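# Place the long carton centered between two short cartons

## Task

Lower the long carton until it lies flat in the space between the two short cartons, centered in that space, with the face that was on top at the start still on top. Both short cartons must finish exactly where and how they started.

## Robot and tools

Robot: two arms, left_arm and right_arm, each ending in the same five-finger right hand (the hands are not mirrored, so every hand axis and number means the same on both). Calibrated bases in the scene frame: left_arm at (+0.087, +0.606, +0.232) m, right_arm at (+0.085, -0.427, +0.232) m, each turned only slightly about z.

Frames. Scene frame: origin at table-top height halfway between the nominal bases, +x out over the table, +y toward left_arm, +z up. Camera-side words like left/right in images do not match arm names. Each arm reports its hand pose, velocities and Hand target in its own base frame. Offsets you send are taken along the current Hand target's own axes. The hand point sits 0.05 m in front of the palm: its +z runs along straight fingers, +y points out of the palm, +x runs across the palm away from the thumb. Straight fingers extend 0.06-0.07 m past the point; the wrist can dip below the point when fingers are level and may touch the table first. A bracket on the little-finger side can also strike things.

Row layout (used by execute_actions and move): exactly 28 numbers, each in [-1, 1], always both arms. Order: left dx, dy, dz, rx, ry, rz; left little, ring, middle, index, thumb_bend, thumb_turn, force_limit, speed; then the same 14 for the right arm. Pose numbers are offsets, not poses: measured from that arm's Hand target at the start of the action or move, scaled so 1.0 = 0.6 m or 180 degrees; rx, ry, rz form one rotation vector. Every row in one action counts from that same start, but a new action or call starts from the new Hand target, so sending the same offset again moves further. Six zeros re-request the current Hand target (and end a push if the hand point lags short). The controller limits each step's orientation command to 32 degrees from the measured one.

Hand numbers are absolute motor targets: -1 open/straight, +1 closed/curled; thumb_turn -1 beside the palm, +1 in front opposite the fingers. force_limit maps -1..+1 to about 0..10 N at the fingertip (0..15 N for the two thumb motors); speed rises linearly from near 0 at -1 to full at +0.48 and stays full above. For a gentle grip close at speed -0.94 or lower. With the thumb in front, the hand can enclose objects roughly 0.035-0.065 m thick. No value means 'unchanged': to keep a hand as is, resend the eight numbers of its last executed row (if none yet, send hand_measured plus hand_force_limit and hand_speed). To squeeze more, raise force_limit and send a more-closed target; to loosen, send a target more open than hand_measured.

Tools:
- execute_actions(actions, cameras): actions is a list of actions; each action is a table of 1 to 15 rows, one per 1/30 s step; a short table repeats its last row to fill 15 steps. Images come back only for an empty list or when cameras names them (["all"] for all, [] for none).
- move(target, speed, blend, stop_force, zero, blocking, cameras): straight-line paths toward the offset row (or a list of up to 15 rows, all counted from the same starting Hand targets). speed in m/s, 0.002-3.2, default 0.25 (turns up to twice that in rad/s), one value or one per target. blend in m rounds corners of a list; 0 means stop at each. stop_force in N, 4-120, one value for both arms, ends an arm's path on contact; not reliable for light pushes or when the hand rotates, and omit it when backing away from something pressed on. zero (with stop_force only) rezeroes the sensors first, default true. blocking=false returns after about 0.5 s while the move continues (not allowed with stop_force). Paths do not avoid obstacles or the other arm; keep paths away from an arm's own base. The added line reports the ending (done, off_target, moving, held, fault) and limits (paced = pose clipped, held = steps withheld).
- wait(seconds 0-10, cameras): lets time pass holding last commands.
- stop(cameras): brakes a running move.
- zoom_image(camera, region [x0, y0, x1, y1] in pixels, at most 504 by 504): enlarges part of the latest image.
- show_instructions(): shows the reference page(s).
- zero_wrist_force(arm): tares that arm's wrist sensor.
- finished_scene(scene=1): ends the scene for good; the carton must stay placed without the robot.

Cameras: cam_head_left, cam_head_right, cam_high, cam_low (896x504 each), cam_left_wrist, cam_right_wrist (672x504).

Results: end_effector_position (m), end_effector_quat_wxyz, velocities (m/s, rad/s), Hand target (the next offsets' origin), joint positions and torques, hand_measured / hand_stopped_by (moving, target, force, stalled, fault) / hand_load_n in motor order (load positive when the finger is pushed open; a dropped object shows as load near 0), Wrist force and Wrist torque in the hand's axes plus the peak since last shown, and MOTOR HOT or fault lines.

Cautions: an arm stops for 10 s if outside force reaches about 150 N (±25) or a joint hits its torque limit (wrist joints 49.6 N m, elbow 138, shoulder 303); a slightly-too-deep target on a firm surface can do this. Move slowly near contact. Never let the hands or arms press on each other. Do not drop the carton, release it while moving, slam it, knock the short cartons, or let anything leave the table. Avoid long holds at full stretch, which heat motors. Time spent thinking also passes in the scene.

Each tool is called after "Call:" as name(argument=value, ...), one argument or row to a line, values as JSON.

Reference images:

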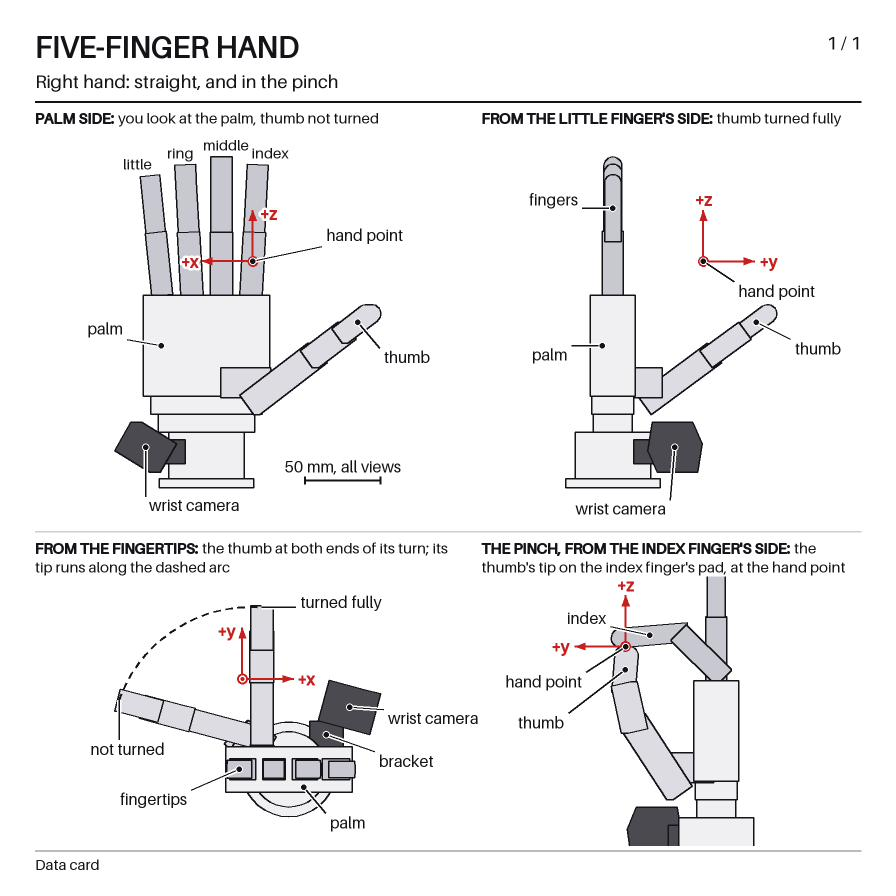

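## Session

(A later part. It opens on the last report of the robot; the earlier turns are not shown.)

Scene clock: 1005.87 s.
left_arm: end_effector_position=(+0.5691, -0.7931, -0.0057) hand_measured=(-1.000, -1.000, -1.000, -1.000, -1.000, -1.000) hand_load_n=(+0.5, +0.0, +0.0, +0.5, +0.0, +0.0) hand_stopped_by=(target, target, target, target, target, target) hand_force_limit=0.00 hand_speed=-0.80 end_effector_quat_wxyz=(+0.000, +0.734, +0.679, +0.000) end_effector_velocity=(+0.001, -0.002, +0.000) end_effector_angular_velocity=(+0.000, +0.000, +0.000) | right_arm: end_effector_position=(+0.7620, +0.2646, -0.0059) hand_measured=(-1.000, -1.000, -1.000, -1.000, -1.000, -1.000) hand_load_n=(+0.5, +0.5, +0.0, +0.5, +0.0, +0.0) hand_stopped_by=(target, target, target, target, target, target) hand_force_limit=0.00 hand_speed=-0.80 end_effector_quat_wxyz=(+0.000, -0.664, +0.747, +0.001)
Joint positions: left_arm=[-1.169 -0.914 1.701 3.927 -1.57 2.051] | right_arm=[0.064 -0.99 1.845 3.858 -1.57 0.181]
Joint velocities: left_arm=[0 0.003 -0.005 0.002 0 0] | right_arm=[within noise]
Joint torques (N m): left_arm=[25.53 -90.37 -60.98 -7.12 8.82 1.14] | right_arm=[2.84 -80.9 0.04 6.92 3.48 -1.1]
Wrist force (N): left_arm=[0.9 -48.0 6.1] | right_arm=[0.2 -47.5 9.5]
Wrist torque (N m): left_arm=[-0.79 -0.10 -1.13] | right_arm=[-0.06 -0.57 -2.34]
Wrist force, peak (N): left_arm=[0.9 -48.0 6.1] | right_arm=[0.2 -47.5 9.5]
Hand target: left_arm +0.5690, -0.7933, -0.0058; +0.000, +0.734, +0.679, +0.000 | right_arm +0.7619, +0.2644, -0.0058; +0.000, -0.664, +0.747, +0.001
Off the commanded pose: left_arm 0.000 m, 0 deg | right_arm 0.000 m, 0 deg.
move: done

Call:
move(
  target=[0.0733,-0.0116,0,0,0,-0.0117,-1,-1,-1,-1,-1,-1,0,-0.8, -0.08548,0.01612,0,0,0,-0.0117,-1,-1,-1,-1,-1,-1,0,-0.8],
  speed=0.07,
)

Call:
move(
  target=[0.0733,-0.0116,0,0,0,-0.0117,-1,-1,-1,-1,-1,-1,0,-0.8, -0.08548,0.01612,0,0,0,-0.0117,-1,-1,-1,-1,-1,-1,0,-0.8],
  speed=0.07,
)

Call:
move(
  target=[0.0733,-0.0116,0,0,0,-0.0117,-1,-1,-1,-1,-1,-1,0,-0.8, -0.08548,0.01612,0,0,0,-0.0117,-1,-1,-1,-1,-1,-1,0,-0.8],
  speed=0.07,
  cameras=["all"],
)

Scene clock: 1018.00 s.
left_arm: end_effector_position=(+0.5657, -0.7487, -0.0057) hand_measured=(-1.000, -1.000, -1.000, -1.000, -1.000, -1.000) hand_load_n=(+0.0, +0.0, +0.0, +0.5, +0.0, +0.0) hand_stopped_by=(target, target, target, target, target, target) hand_force_limit=0.00 hand_speed=-0.80 end_effector_quat_wxyz=(+0.000, +0.722, +0.692, +0.000) | right_arm: end_effector_position=(+0.7584, +0.3166, -0.0058) hand_measured=(-1.000, -1.000, -1.000, -1.000, -1.000, -1.000) hand_load_n=(+1.0, +0.5, +0.5, +0.0, +0.0, +0.0) hand_stopped_by=(target, target, target, target, target, target) hand_force_limit=0.00 hand_speed=-0.80 end_effector_quat_wxyz=(+0.000, +0.678, -0.735, -0.001)
Joint positions: left_arm=[-1.154 -0.958 1.784 3.887 -1.57 2.029] | right_arm=[0.128 -0.974 1.815 3.872 -1.57 0.209]
Joint torques (N m): left_arm=[13.43 -84.94 -57.52 -7.49 12.72 2.28] | right_arm=[-0.37 -88.16 4.13 6.06 3.67 -1.71]
Wrist force (N): left_arm=[0.7 -46.8 6.5] | right_arm=[0.2 -46.3 9.0]
Wrist torque (N m): left_arm=[-0.75 -0.10 -1.07] | right_arm=[-0.14 -0.56 -2.33]
Wrist force, peak (N): left_arm=[0.9 -48.4 5.9] | right_arm=[-0.1 -47.5 10.1]
Hand target: left_arm +0.5655, -0.7489, -0.0057; +0.000, +0.722, +0.692, +0.000 | right_arm +0.7583, +0.3165, -0.0058; +0.000, +0.678, -0.735, -0.001
Off the commanded pose: left_arm 0.000 m, 0 deg | right_arm 0.000 m, 0 deg.
move: done

Scene clock: 1019.07 s.
left_arm: end_effector_position=(+0.5606, -0.7045, -0.0056) hand_measured=(-1.000, -1.000, -1.000, -1.000, -1.000, -1.000) hand_load_n=(+0.0, +0.5, +0.0, +0.5, +0.0, +0.0) hand_stopped_by=(target, target, target, target, target, target) hand_force_limit=0.00 hand_speed=-0.80 end_effector_quat_wxyz=(+0.000, +0.709, +0.705, +0.000) | right_arm: end_effector_position=(+0.7529, +0.3685, -0.0058) hand_measured=(-1.000, -1.000, -1.000, -1.000, -1.000, -1.000) hand_load_n=(+0.5, +0.0, +0.5, +0.0, +0.0, +0.0) hand_stopped_by=(target, target, target, target, target, target) hand_force_limit=0.00 hand_speed=-0.80 end_effector_quat_wxyz=(+0.000, +0.691, -0.722, -0.001)
Joint positions: left_arm=[-1.141 -1.001 1.866 3.848 -1.57 2.006] | right_arm=[0.192 -0.956 1.782 3.888 -1.57 0.236]
Joint torques (N m): left_arm=[11.63 -78.44 -57.92 -6.47 13.13 2.33] | right_arm=[3.24 -91.03 3.69 5.88 4.18 -1.48]
Wrist force (N): left_arm=[0.7 -46.6 6.6] | right_arm=[0.1 -45.7 8.8]
Wrist torque (N m): left_arm=[-0.75 -0.10 -1.05] | right_arm=[-0.15 -0.53 -2.31]
Wrist force, peak (N): left_arm=[1.2 -48.1 6.9] | right_arm=[-1.9 -47.0 9.2]
Hand target: left_arm +0.5604, -0.7046, -0.0057; +0.000, +0.709, +0.705, +0.000 | right_arm +0.7528, +0.3684, -0.0057; +0.000, +0.691, -0.722, -0.001
Off the commanded pose: left_arm 0.000 m, 0 deg | right_arm 0.000 m, 0 deg.
move: done

Scene clock: 1020.13 s.
left_arm: end_effector_position=(+0.5538, -0.6605, -0.0056) hand_measured=(-1.000, -1.000, -1.000, -1.000, -1.000, -1.000) hand_load_n=(+0.0, +0.5, +0.5, +0.5, +0.0, +0.0) hand_stopped_by=(target, target, target, target, target, target) hand_force_limit=0.00 hand_speed=-0.80 end_effector_quat_wxyz=(+0.000, +0.696, +0.718, +0.000) | right_arm: end_effector_position=(+0.7454, +0.4202, -0.0057) hand_measured=(-1.000, -1.000, -1.000, -1.000, -1.000, -1.000) hand_load_n=(+0.5, +0.5, +0.5, +0.0, +0.0, +0.0) hand_stopped_by=(target, target, target, target, target, target) hand_force_limit=0.00 hand_speed=-0.80 end_effector_quat_wxyz=(+0.000, +0.705, -0.710, -0.001)
Joint positions: left_arm=[-1.128 -1.044 1.946 3.811 -1.57 1.982] | right_arm=[0.254 -0.937 1.745 3.905 -1.57 0.261]
Joint torques (N m): left_arm=[15.54 -75.9 -54.38 -7.45 13.17 2.19] | right_arm=[3.85 -93.54 3.17 5.53 4.26 -1.78]
Wrist force (N): left_arm=[0.8 -47.2 7.1] | right_arm=[0.4 -46.5 8.5]
Wrist torque (N m): left_arm=[-0.73 -0.13 -1.06] | right_arm=[-0.22 -0.60 -2.32]
Wrist force, peak (N): left_arm=[1.2 -48.2 7.2] | right_arm=[-2.4 -47.4 8.8]
Hand target: left_arm +0.5537, -0.6606, -0.0056; +0.000, +0.696, +0.718, +0.000 | right_arm +0.7454, +0.4200, -0.0057; +0.000, +0.705, -0.710, -0.001
Off the commanded pose: left_arm 0.000 m, 0 deg | right_arm 0.000 m, 0 deg.
move: done

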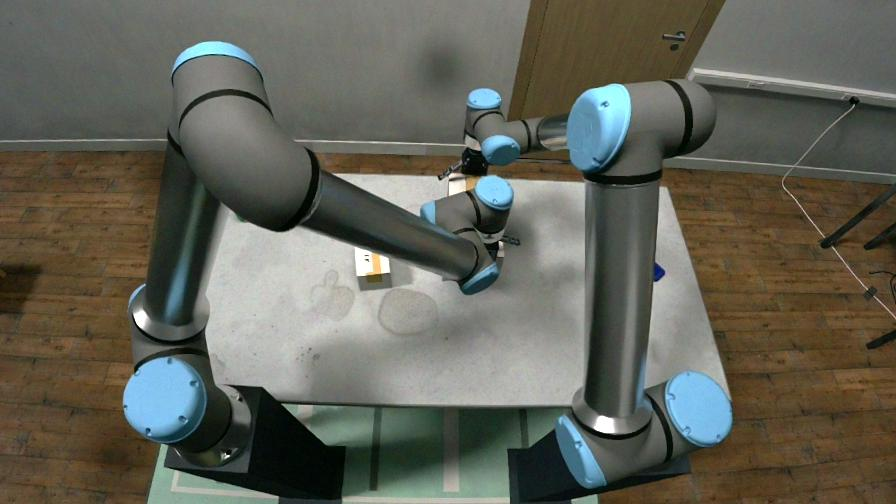

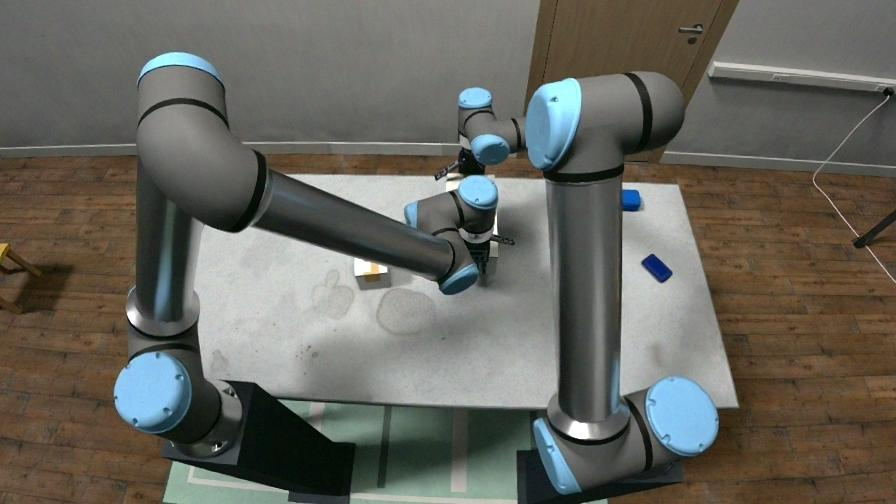

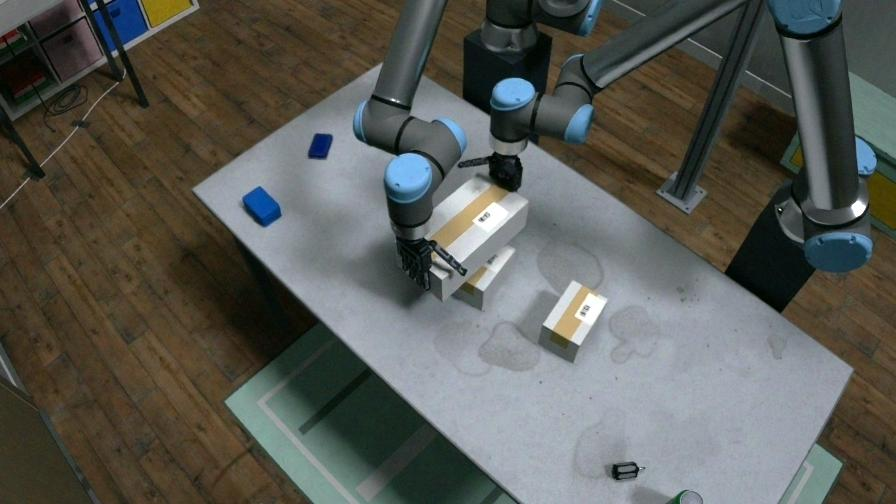

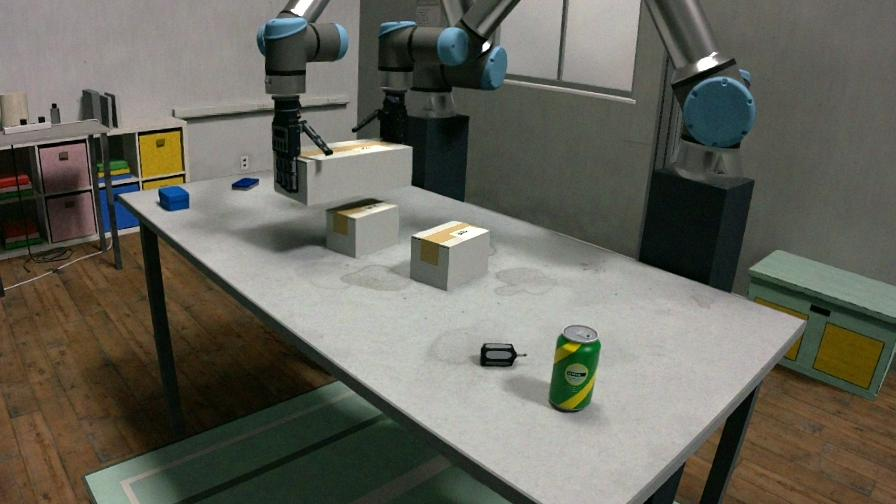

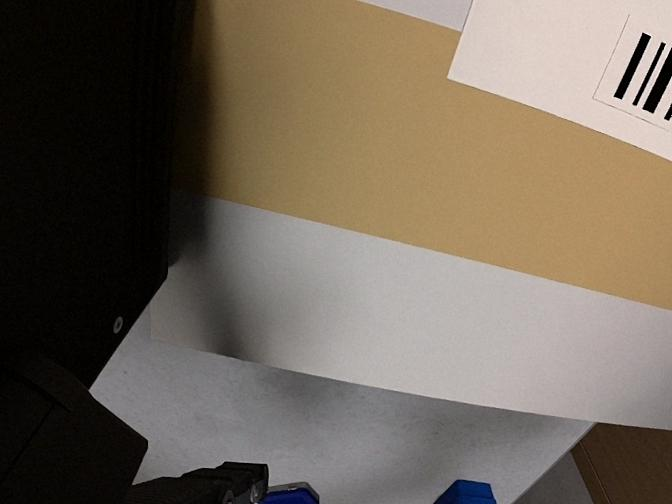

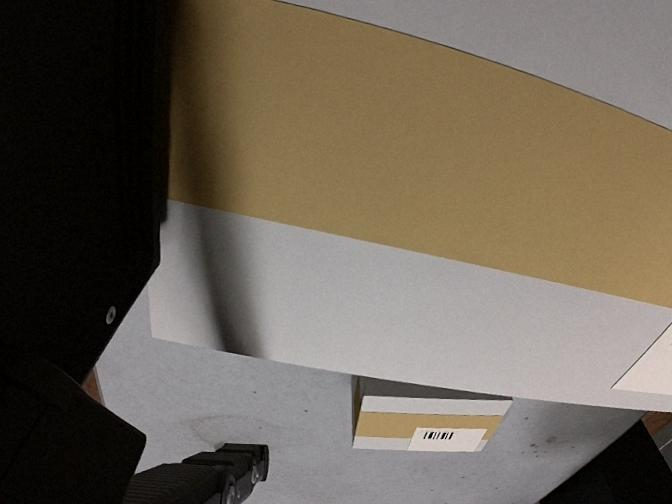

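Call:
move(
  target=[0.0733,-0.0116,0,0,0,-0.0117,-1,-1,-1,-1,-1,-1,0,-0.8, -0.08548,0.01612,0,0,0,-0.0117,-1,-1,-1,-1,-1,-1,0,-0.8],
  speed=0.07,
)

Call:
move(
  target=[0.0733,-0.0116,0,0,0,-0.0117,-1,-1,-1,-1,-1,-1,0,-0.8, -0.08548,0.01612,0,0,0,-0.0117,-1,-1,-1,-1,-1,-1,0,-0.8],
  speed=0.07,
)

Call:
move(
  target=[0.0733,-0.0116,0,0,0,-0.0117,-1,-1,-1,-1,-1,-1,0,-0.8, -0.08548,0.01612,0,0,0,-0.0117,-1,-1,-1,-1,-1,-1,0,-0.8],
  speed=0.07,
)

Call:
move(
  target=[0.0733,-0.0116,0,0,0,-0.0117,-1,-1,-1,-1,-1,-1,0,-0.8, -0.08548,0.01612,0,0,0,-0.0117,-1,-1,-1,-1,-1,-1,0,-0.8],
  speed=0.07,
  cameras=["all"],
)

Scene clock: 1030.77 s.
left_arm: end_effector_position=(+0.5455, -0.6168, -0.0055) hand_measured=(-1.000, -1.000, -1.000, -1.000, -1.000, -1.000) hand_load_n=(+0.5, +0.5, +0.5, +0.5, +0.0, +0.0) hand_stopped_by=(target, target, target, target, target, target) hand_force_limit=0.00 hand_speed=-0.80 end_effector_quat_wxyz=(+0.000, +0.682, +0.731, +0.000) | right_arm: end_effector_position=(+0.7361, +0.4715, -0.0057) hand_measured=(-1.000, -1.000, -1.000, -1.000, -1.000, -1.000) hand_load_n=(+0.5, +0.5, +0.5, +0.0, +0.0, +0.0) hand_stopped_by=(target, target, target, target, target, target) hand_force_limit=0.00 hand_speed=-0.80 end_effector_quat_wxyz=(+0.000, +0.717, -0.697, -0.001)
Joint positions: left_arm=[-1.115 -1.086 2.025 3.774 -1.57 1.958] | right_arm=[0.314 -0.917 1.706 3.924 -1.57 0.285]
Joint torques (N m): left_arm=[14.09 -69.11 -54.46 -6.26 13.75 2.41] | right_arm=[4.6 -97.72 1.65 5.24 4.83 -1.68]
Wrist force (N): left_arm=[0.7 -47.1 7.6] | right_arm=[0.0 -46.4 7.9]
Wrist torque (N m): left_arm=[-0.64 -0.15 -1.08] | right_arm=[-0.19 -0.51 -2.33]
Wrist force, peak (N): left_arm=[0.5 -49.0 6.9] | right_arm=[-0.4 -47.9 9.0]
Hand target: left_arm +0.5454, -0.6169, -0.0056; +0.000, +0.683, +0.731, +0.000 | right_arm +0.7361, +0.4714, -0.0057; +0.000, +0.717, -0.697, -0.001
Off the commanded pose: left_arm 0.000 m, 0 deg | right_arm 0.000 m, 0 deg.
move: done

Scene clock: 1031.83 s.
left_arm: end_effector_position=(+0.5355, -0.5734, -0.0055) hand_measured=(-1.000, -1.000, -1.000, -1.000, -1.000, -1.000) hand_load_n=(+0.5, +0.5, +0.0, +0.5, +0.0, +0.0) hand_stopped_by=(target, target, target, target, target, target) hand_force_limit=0.00 hand_speed=-0.80 end_effector_quat_wxyz=(+0.000, +0.669, +0.743, +0.000) | right_arm: end_effector_position=(+0.7249, +0.5225, -0.0057) hand_measured=(-1.000, -1.000, -1.000, -1.000, -1.000, -1.000) hand_load_n=(+0.5, +0.5, +0.0, +0.0, +0.0, +0.0) hand_stopped_by=(target, target, target, target, target, target) hand_force_limit=0.00 hand_speed=-0.80 end_effector_quat_wxyz=(+0.000, +0.730, -0.683, -0.001)
Joint positions: left_arm=[-1.103 -1.129 2.103 3.739 -1.57 1.933] | right_arm=[0.374 -0.895 1.664 3.944 -1.57 0.307]
Joint torques (N m): left_arm=[16.1 -65.35 -51.24 -5.48 13.4 2.82] | right_arm=[8.09 -96.46 1.18 4.86 4.65 -1.51]
Wrist force (N): left_arm=[0.2 -47.5 8.1] | right_arm=[0.0 -46.9 8.0]
Wrist torque (N m): left_arm=[-0.57 -0.08 -1.12] | right_arm=[-0.20 -0.50 -2.34]
Wrist force, peak (N): left_arm=[1.8 -48.1 7.5] | right_arm=[-0.6 -47.1 7.8]
Hand target: left_arm +0.5354, -0.5735, -0.0056; +0.000, +0.669, +0.743, +0.000 | right_arm +0.7249, +0.5224, -0.0056; +0.000, +0.730, -0.683, -0.001
Off the commanded pose: left_arm 0.000 m, 0 deg | right_arm 0.000 m, 0 deg.
move: done

Scene clock: 1032.87 s.
left_arm: end_effector_position=(+0.5239, -0.5303, -0.0055) hand_measured=(-1.000, -1.000, -1.000, -1.000, -1.000, -1.000) hand_load_n=(+0.5, +0.5, +0.5, +0.5, +0.0, +0.0) hand_stopped_by=(target, target, target, target, target, target) hand_force_limit=0.00 hand_speed=-0.80 end_effector_quat_wxyz=(+0.000, +0.655, +0.756, +0.000) end_effector_velocity=(+0.001, -0.003, +0.001) end_effector_angular_velocity=(+0.000, -0.001, -0.001) | right_arm: end_effector_position=(+0.7118, +0.5731, -0.0056) hand_measured=(-1.000, -1.000, -1.000, -1.000, -1.000, -1.000) hand_load_n=(+0.5, +0.5, +0.5, +0.0, +0.0, +0.0) hand_stopped_by=(target, target, target, target, target, target) hand_force_limit=0.00 hand_speed=-0.80 end_effector_quat_wxyz=(+0.000, +0.743, -0.670, -0.001)
Joint positions: left_arm=[-1.092 -1.171 2.179 3.705 -1.57 1.907] | right_arm=[0.431 -0.872 1.619 3.966 -1.57 0.328]
Joint velocities: left_arm=[0 0.002 -0.006 0.003 0.001 0.001] | right_arm=[within noise]
Joint torques (N m): left_arm=[14.86 -60.59 -51.49 -6.51 13.13 2.14] | right_arm=[10.21 -101.87 -0.73 5.19 5.25 -1.12]
Wrist force (N): left_arm=[0.8 -46.9 8.2] | right_arm=[0.0 -46.0 7.4]
Wrist torque (N m): left_arm=[-0.59 -0.13 -1.09] | right_arm=[-0.21 -0.48 -2.32]
Wrist force, peak (N): left_arm=[0.8 -48.4 7.4] | right_arm=[-0.4 -47.4 7.6]
Hand target: left_arm +0.5239, -0.5305, -0.0055; +0.000, +0.655, +0.755, +0.000 | right_arm +0.7119, +0.5729, -0.0056; +0.000, +0.743, -0.670, -0.001
Off the commanded pose: left_arm 0.000 m, 0 deg | right_arm 0.000 m, 0 deg.
move: done

Scene clock: 1033.90 s.
left_arm: end_effector_position=(+0.5108, -0.4877, -0.0054) hand_measured=(-1.000, -1.000, -1.000, -1.000, -1.000, -1.000) hand_load_n=(+0.0, +0.5, +0.5, +0.5, +0.0, +0.0) hand_stopped_by=(target, target, target, target, target, target) hand_force_limit=0.00 hand_speed=-0.80 end_effector_quat_wxyz=(+0.000, +0.641, +0.767, +0.000) end_effector_velocity=(+0.001, -0.002, -0.001) end_effector_angular_velocity=(+0.003, +0.001, -0.001) | right_arm: end_effector_position=(+0.6969, +0.6232, -0.0056) hand_measured=(-1.000, -1.000, -1.000, -1.000, -1.000, -1.000) hand_load_n=(+0.5, +0.0, +0.0, +0.0, +0.0, +0.0) hand_stopped_by=(target, target, target, target, target, target) hand_force_limit=0.00 hand_speed=-0.80 end_effector_quat_wxyz=(+0.000, +0.755, -0.656, -0.001) end_effector_velocity=(+0.002, -0.005, -0.001) end_effector_angular_velocity=(+0.000, +0.002, -0.005)
Joint positions: left_arm=[-1.082 -1.214 2.254 3.673 -1.57 1.88] | right_arm=[0.488 -0.847 1.571 3.99 -1.57 0.348]
Joint velocities: left_arm=[0 0.005 -0.006 0.004 0 0.001] | right_arm=[-0.006 -0.001 0.003 -0.001 0.001 -0.001]
Joint torques (N m): left_arm=[14.39 -55.31 -49.16 -5.97 14.08 2.32] | right_arm=[8.31 -105.91 -2.77 4.96 5.38 -1]
Wrist force (N): left_arm=[0.9 -47.4 8.4] | right_arm=[0.0 -46.3 7.4]
Wrist torque (N m): left_arm=[-0.55 -0.15 -1.11] | right_arm=[-0.25 -0.48 -2.31]
Wrist force, peak (N): left_arm=[0.3 -48.4 8.1] | right_arm=[1.3 -47.2 7.6]
Hand target: left_arm +0.5108, -0.4879, -0.0055; +0.000, +0.641, +0.767, +0.000 | right_arm +0.6970, +0.6229, -0.0055; +0.000, +0.755, -0.656, -0.001
Off the commanded pose: left_arm 0.000 m, 0 deg | right_arm 0.000 m, 0 deg.
move: done

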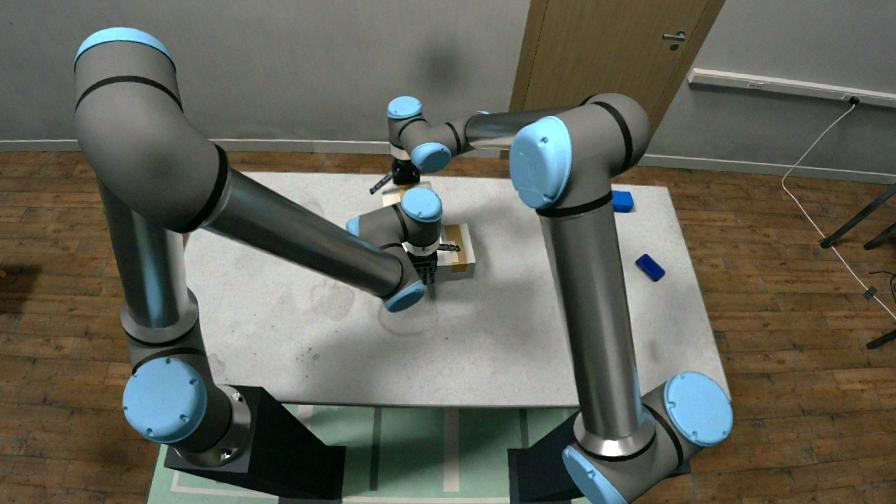

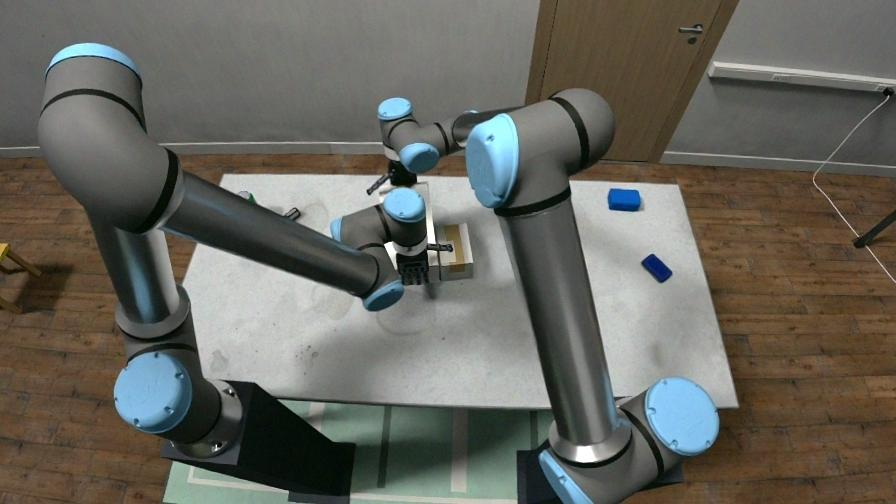

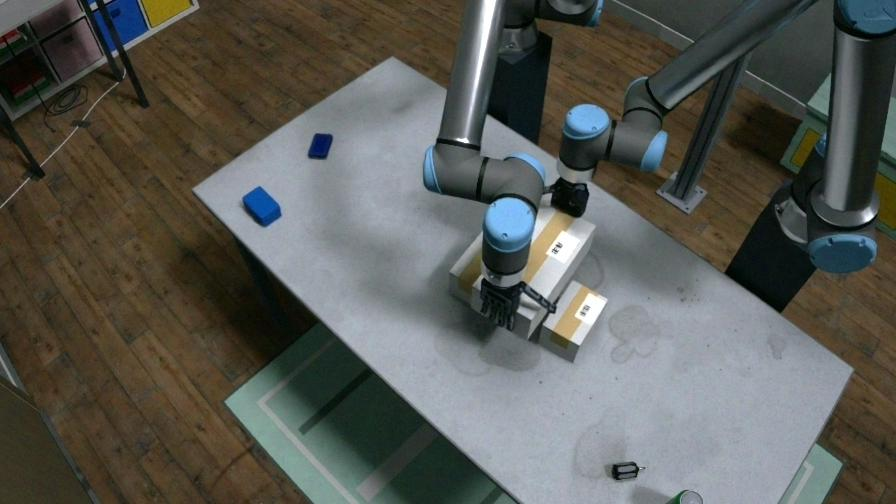

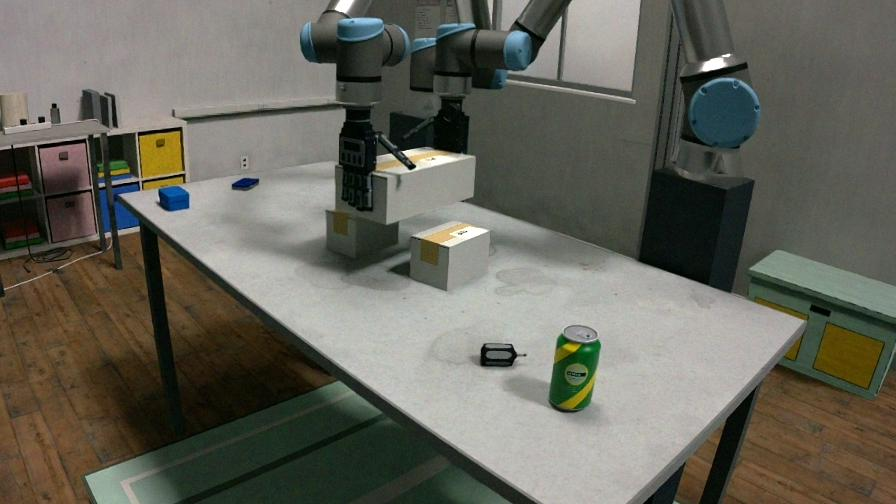

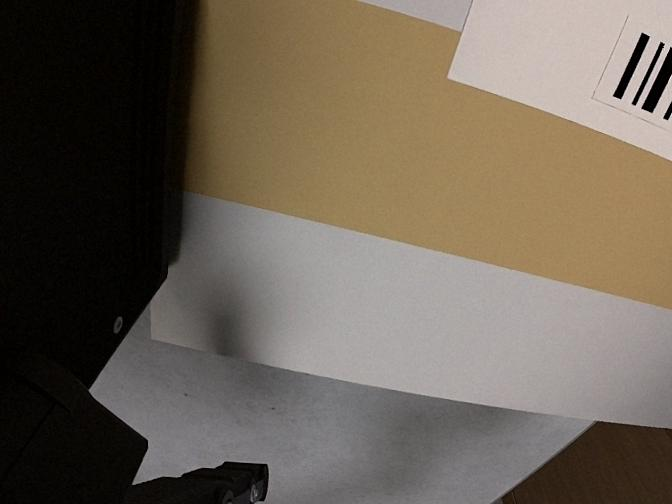

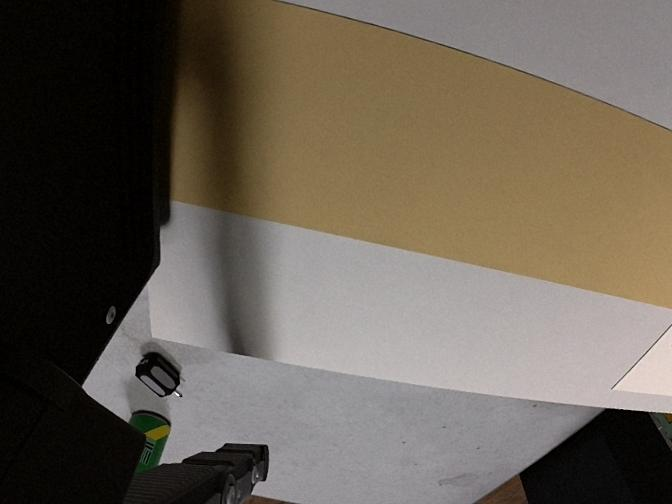

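Call:
move(
  target=[0,0,0.0417,0,0,0,-1,-1,-1,-1,-1,-1,0,-0.8, 0,0,0.0417,0,0,0,-1,-1,-1,-1,-1,-1,0,-0.8],
  speed=0.05,
  cameras=["all"],
)

Call:
zoom_image(
  camera="cam_high",
  region=[430, 200, 630, 370],
)

Call:
zoom_image(
  camera="cam_low",
  region=[310, 130, 510, 300],
)

Call:
zoom_image(
  camera="cam_head_left",
  region=[330, 160, 530, 310],
)

Call:
zoom_image(
  camera="cam_head_right",
  region=[330, 160, 530, 310],
)

Scene clock: 1046.67 s.
left_arm: end_effector_position=(+0.5107, -0.4878, -0.0306) hand_measured=(-1.000, -1.000, -1.000, -1.000, -1.000, -1.000) hand_load_n=(+0.5, +0.5, +0.5, +0.5, +0.0, +0.0) hand_stopped_by=(target, target, target, target, target, target) hand_force_limit=0.00 hand_speed=-0.80 end_effector_quat_wxyz=(+0.000, +0.641, +0.767, +0.000) end_effector_velocity=(+0.000, +0.001, +0.000) end_effector_angular_velocity=(+0.003, +0.001, +0.000) | right_arm: end_effector_position=(+0.6969, +0.6229, -0.0307) hand_measured=(-1.000, -1.000, -1.000, -1.000, -1.000, -1.000) hand_load_n=(+0.5, +0.5, +0.0, +0.0, +0.0, +0.0) hand_stopped_by=(target, target, target, target, target, target) hand_force_limit=0.00 hand_speed=-0.80 end_effector_quat_wxyz=(+0.000, +0.755, -0.656, -0.001)
Joint positions: left_arm=[-1.082 -1.168 2.261 3.62 -1.57 1.881] | right_arm=[0.487 -0.82 1.576 3.957 -1.57 0.348]
Joint velocities: left_arm=[0 -0.002 0 0.005 0.001 0] | right_arm=[within noise]
Joint torques (N m): left_arm=[9.85 -71.97 -40.09 -5.25 10.22 2.78] | right_arm=[15.16 -101.72 -11.3 8.2 2.63 -0.26]
Wrist force (N): left_arm=[-0.1 -45.0 8.2] | right_arm=[-0.8 -44.0 7.8]
Wrist torque (N m): left_arm=[-0.55 -0.16 -1.01] | right_arm=[-0.24 -0.52 -2.14]
Wrist force, peak (N): left_arm=[0.7 -49.0 8.2] | right_arm=[0.0 -47.9 8.0]
Hand target: left_arm +0.5108, -0.4879, -0.0305; +0.000, +0.641, +0.767, +0.000 | right_arm +0.6970, +0.6230, -0.0305; +0.000, +0.755, -0.656, -0.001
Off the commanded pose: left_arm 0.000 m, 0 deg | right_arm 0.000 m, 0 deg.
move: done

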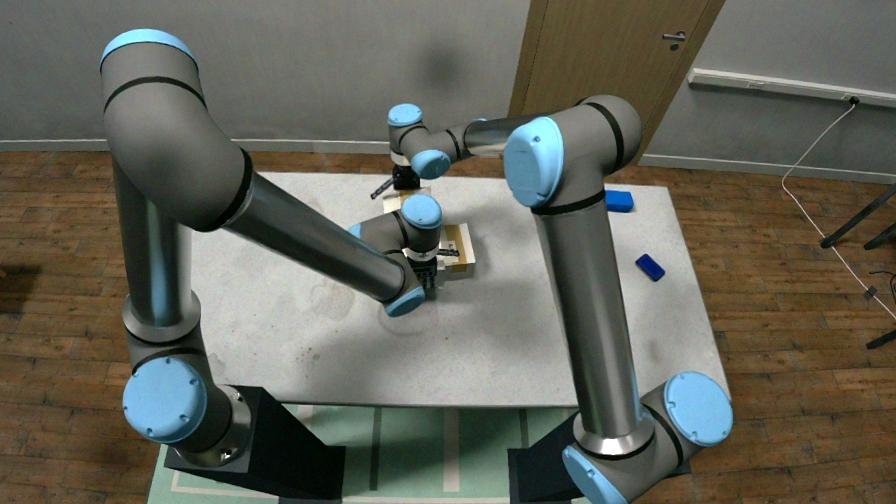

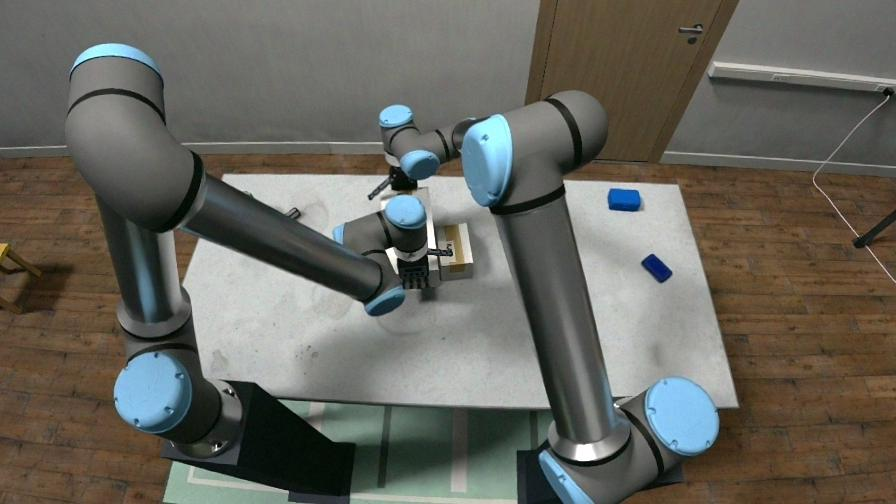

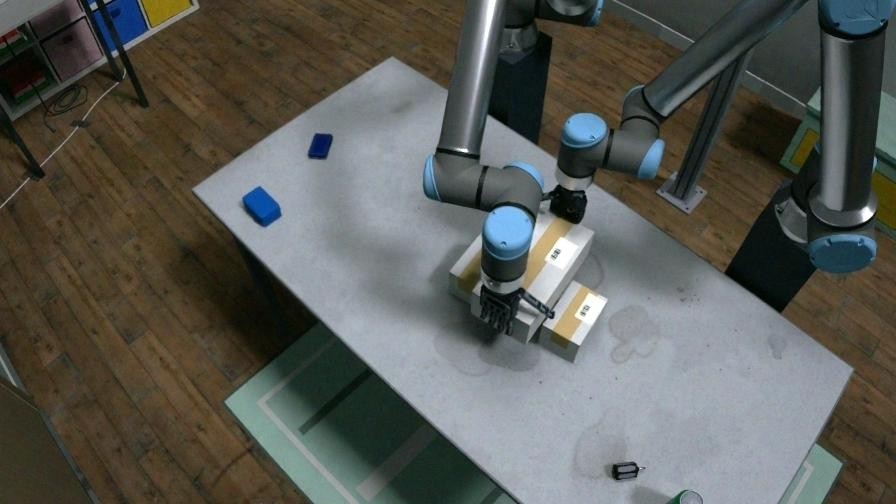

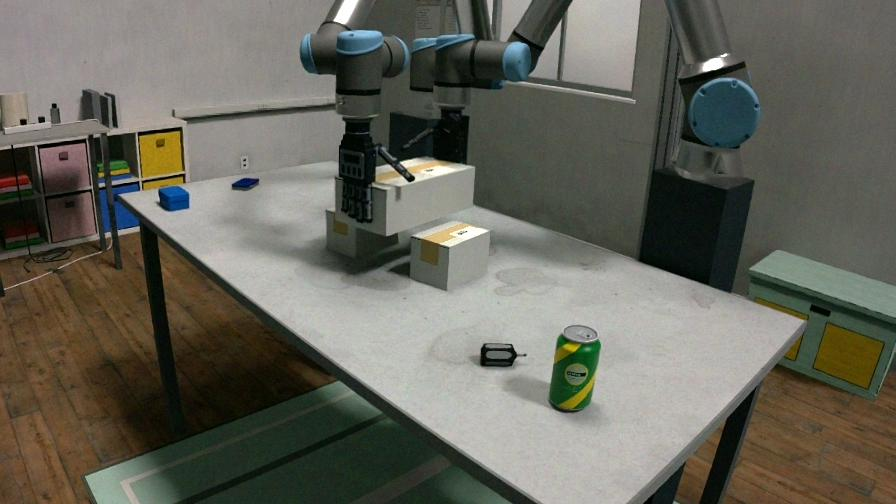

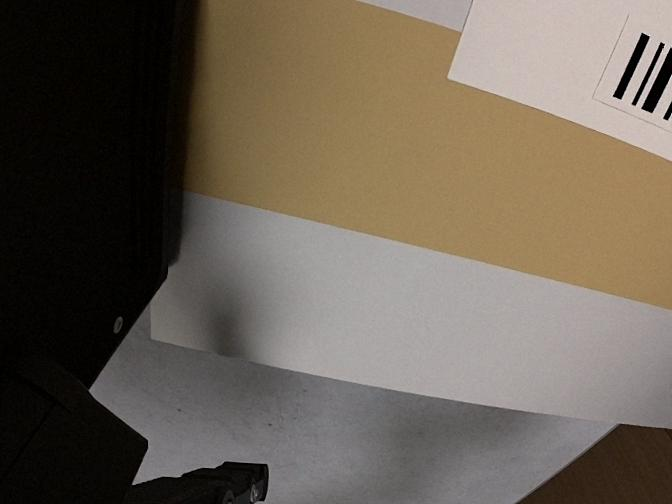

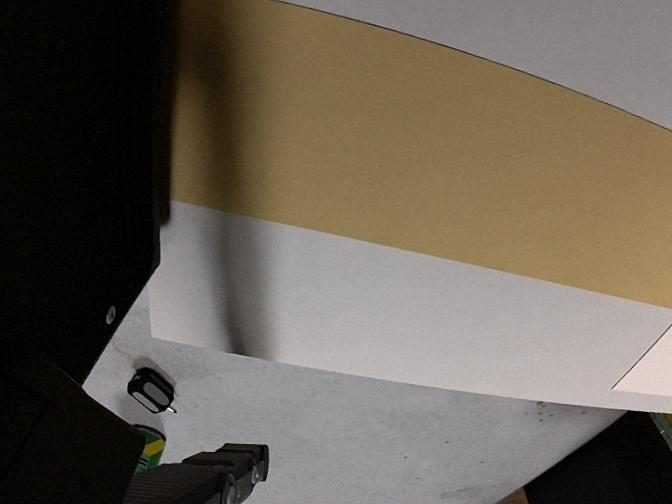

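Scaled by 2.520 from the camera's 896x504 image, which has a finer 1280x720 frame.

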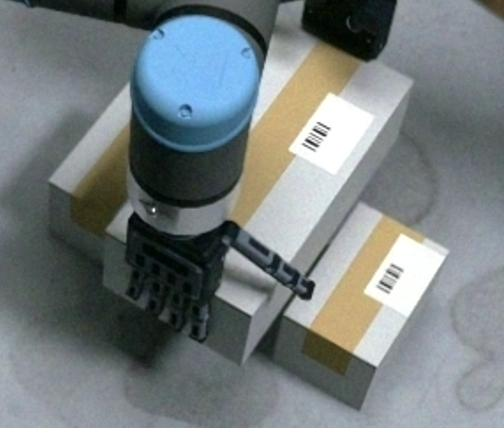

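Scaled by 2.520 from the camera's 896x504 image, which has a finer 1280x720 frame.

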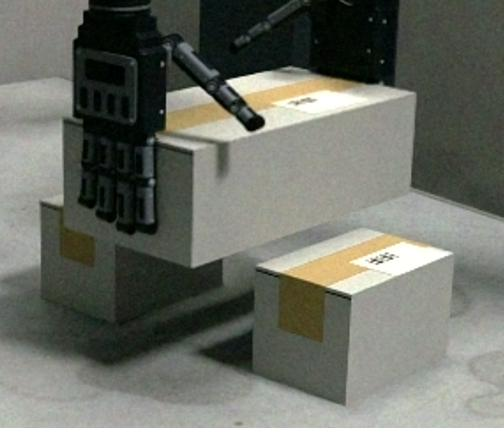

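Scaled by 2.520 from the camera's 896x504 image, which has a finer 1280x720 frame.

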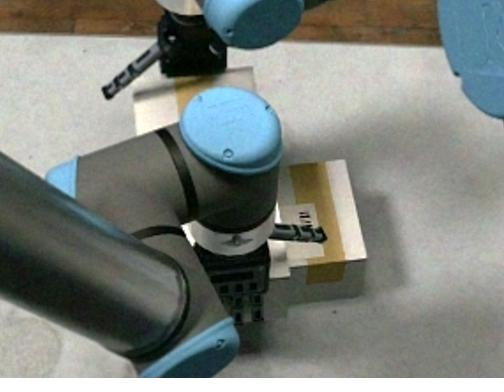

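Scaled by 2.520 from the camera's 896x504 image, which has a finer 1280x720 frame.

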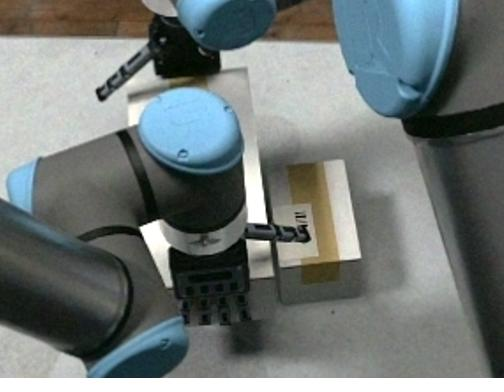

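Call:
move(
  target=[0,0,0.0367,0,0,0,-1,-1,-1,-1,-1,-1,0,-0.8, 0,0,0.0367,0,0,0,-1,-1,-1,-1,-1,-1,0,-0.8],
  speed=0.02,
  cameras=["cam_high","cam_low","cam_head_right","cam_head_left"],
)

Call:
zoom_image(
  camera="cam_high",
  region=[470, 220, 630, 370],
)

Call:
zoom_image(
  camera="cam_low",
  region=[310, 130, 510, 300],
)

Call:
zoom_image(
  camera="cam_head_right",
  region=[350, 180, 500, 300],
)

Scene clock: 1059.73 s.
left_arm: end_effector_position=(+0.5108, -0.4879, -0.0526) hand_measured=(-1.000, -1.000, -1.000, -1.000, -1.000, -1.000) hand_load_n=(+0.5, +0.5, +0.5, +0.5, +0.0, +0.0) hand_stopped_by=(target, target, target, target, target, target) hand_force_limit=0.00 hand_speed=-0.80 end_effector_quat_wxyz=(+0.000, +0.641, +0.767, +0.000) | right_arm: end_effector_position=(+0.6969, +0.6230, -0.0527) hand_measured=(-1.000, -1.000, -1.000, -1.000, -1.000, -1.000) hand_load_n=(+0.5, +0.5, +0.5, +0.0, +0.0, +0.0) hand_stopped_by=(target, target, target, target, target, target) hand_force_limit=0.00 hand_speed=-0.80 end_effector_quat_wxyz=(+0.000, +0.755, -0.656, -0.001)
Joint positions: left_arm=[-1.082 -1.126 2.264 3.575 -1.57 1.881] | right_arm=[0.488 -0.795 1.579 3.929 -1.57 0.348]
Joint torques (N m): left_arm=[37.61 -80.51 -30.57 -5.96 10.03 3.51] | right_arm=[41.17 -101.61 -3.13 7.02 3.9 1.92]
Wrist force (N): left_arm=[0.7 -45.7 8.7] | right_arm=[-0.4 -44.8 7.2]
Wrist torque (N m): left_arm=[-0.61 -0.24 -1.04] | right_arm=[-0.33 -0.51 -2.20]
Wrist force, peak (N): left_arm=[0.4 -47.2 7.7] | right_arm=[-0.3 -46.0 7.7]
Hand target: left_arm +0.5108, -0.4879, -0.0525; +0.000, +0.641, +0.767, +0.000 | right_arm +0.6969, +0.6230, -0.0526; +0.000, +0.755, -0.656, -0.001
Off the commanded pose: left_arm 0.000 m, 0 deg | right_arm 0.000 m, 0 deg.
move: done
Images, in order (width x height): cam_head_left 896x504, cam_head_right 896x504, cam_high 896x504, cam_low 896x504.

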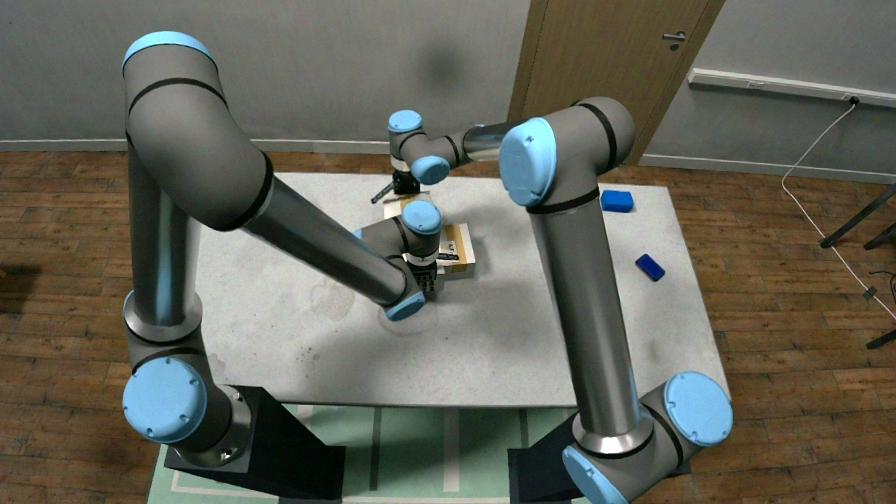

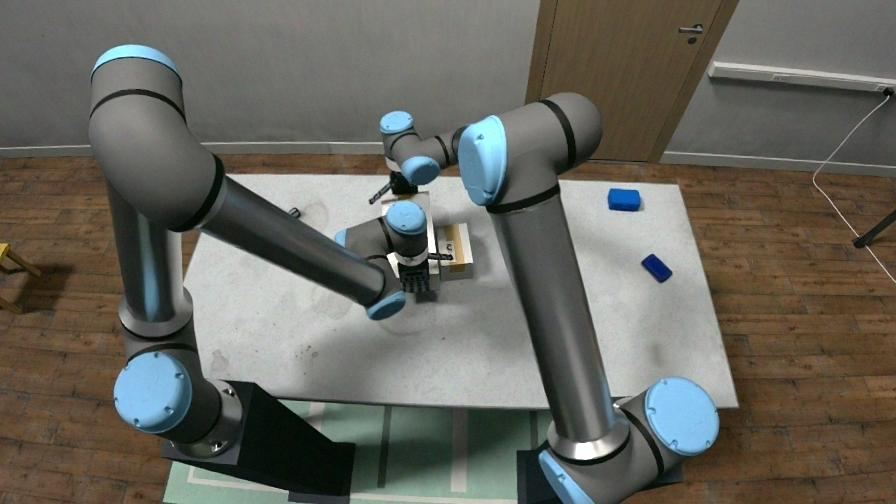

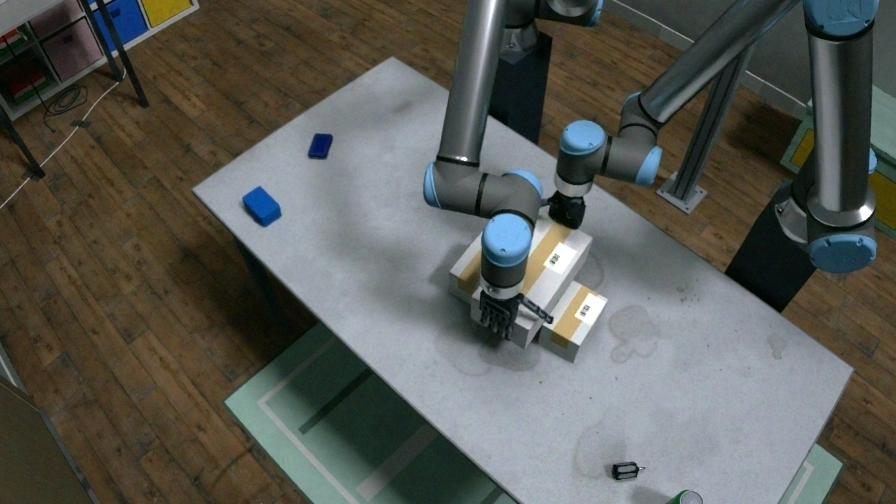

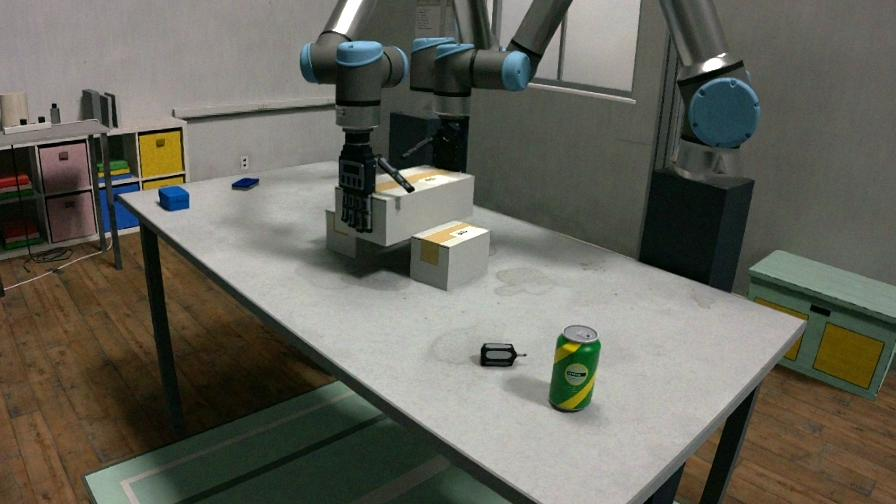

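Scaled by 3.150 from the camera's 896x504 image, which has a finer 1280x720 frame.

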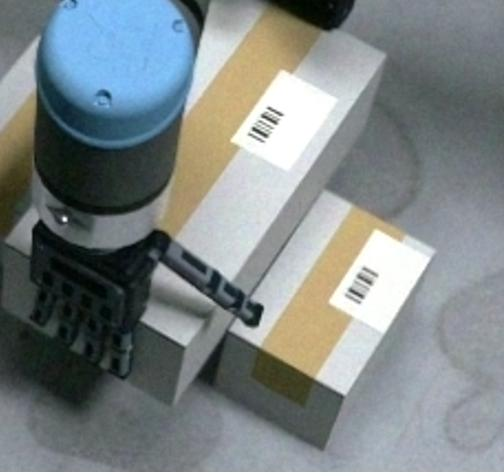

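Scaled by 2.520 from the camera's 896x504 image, which has a finer 1280x720 frame.

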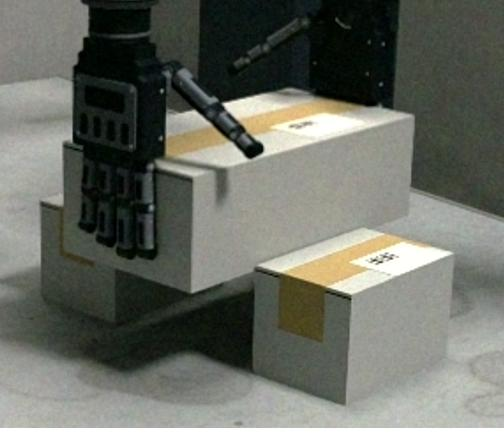

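Scaled by 3.360 from the camera's 896x504 image, which has a finer 1280x720 frame.

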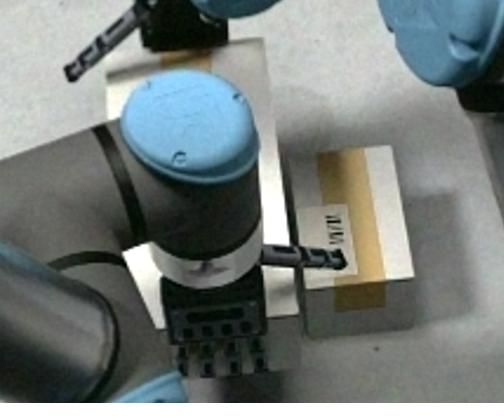

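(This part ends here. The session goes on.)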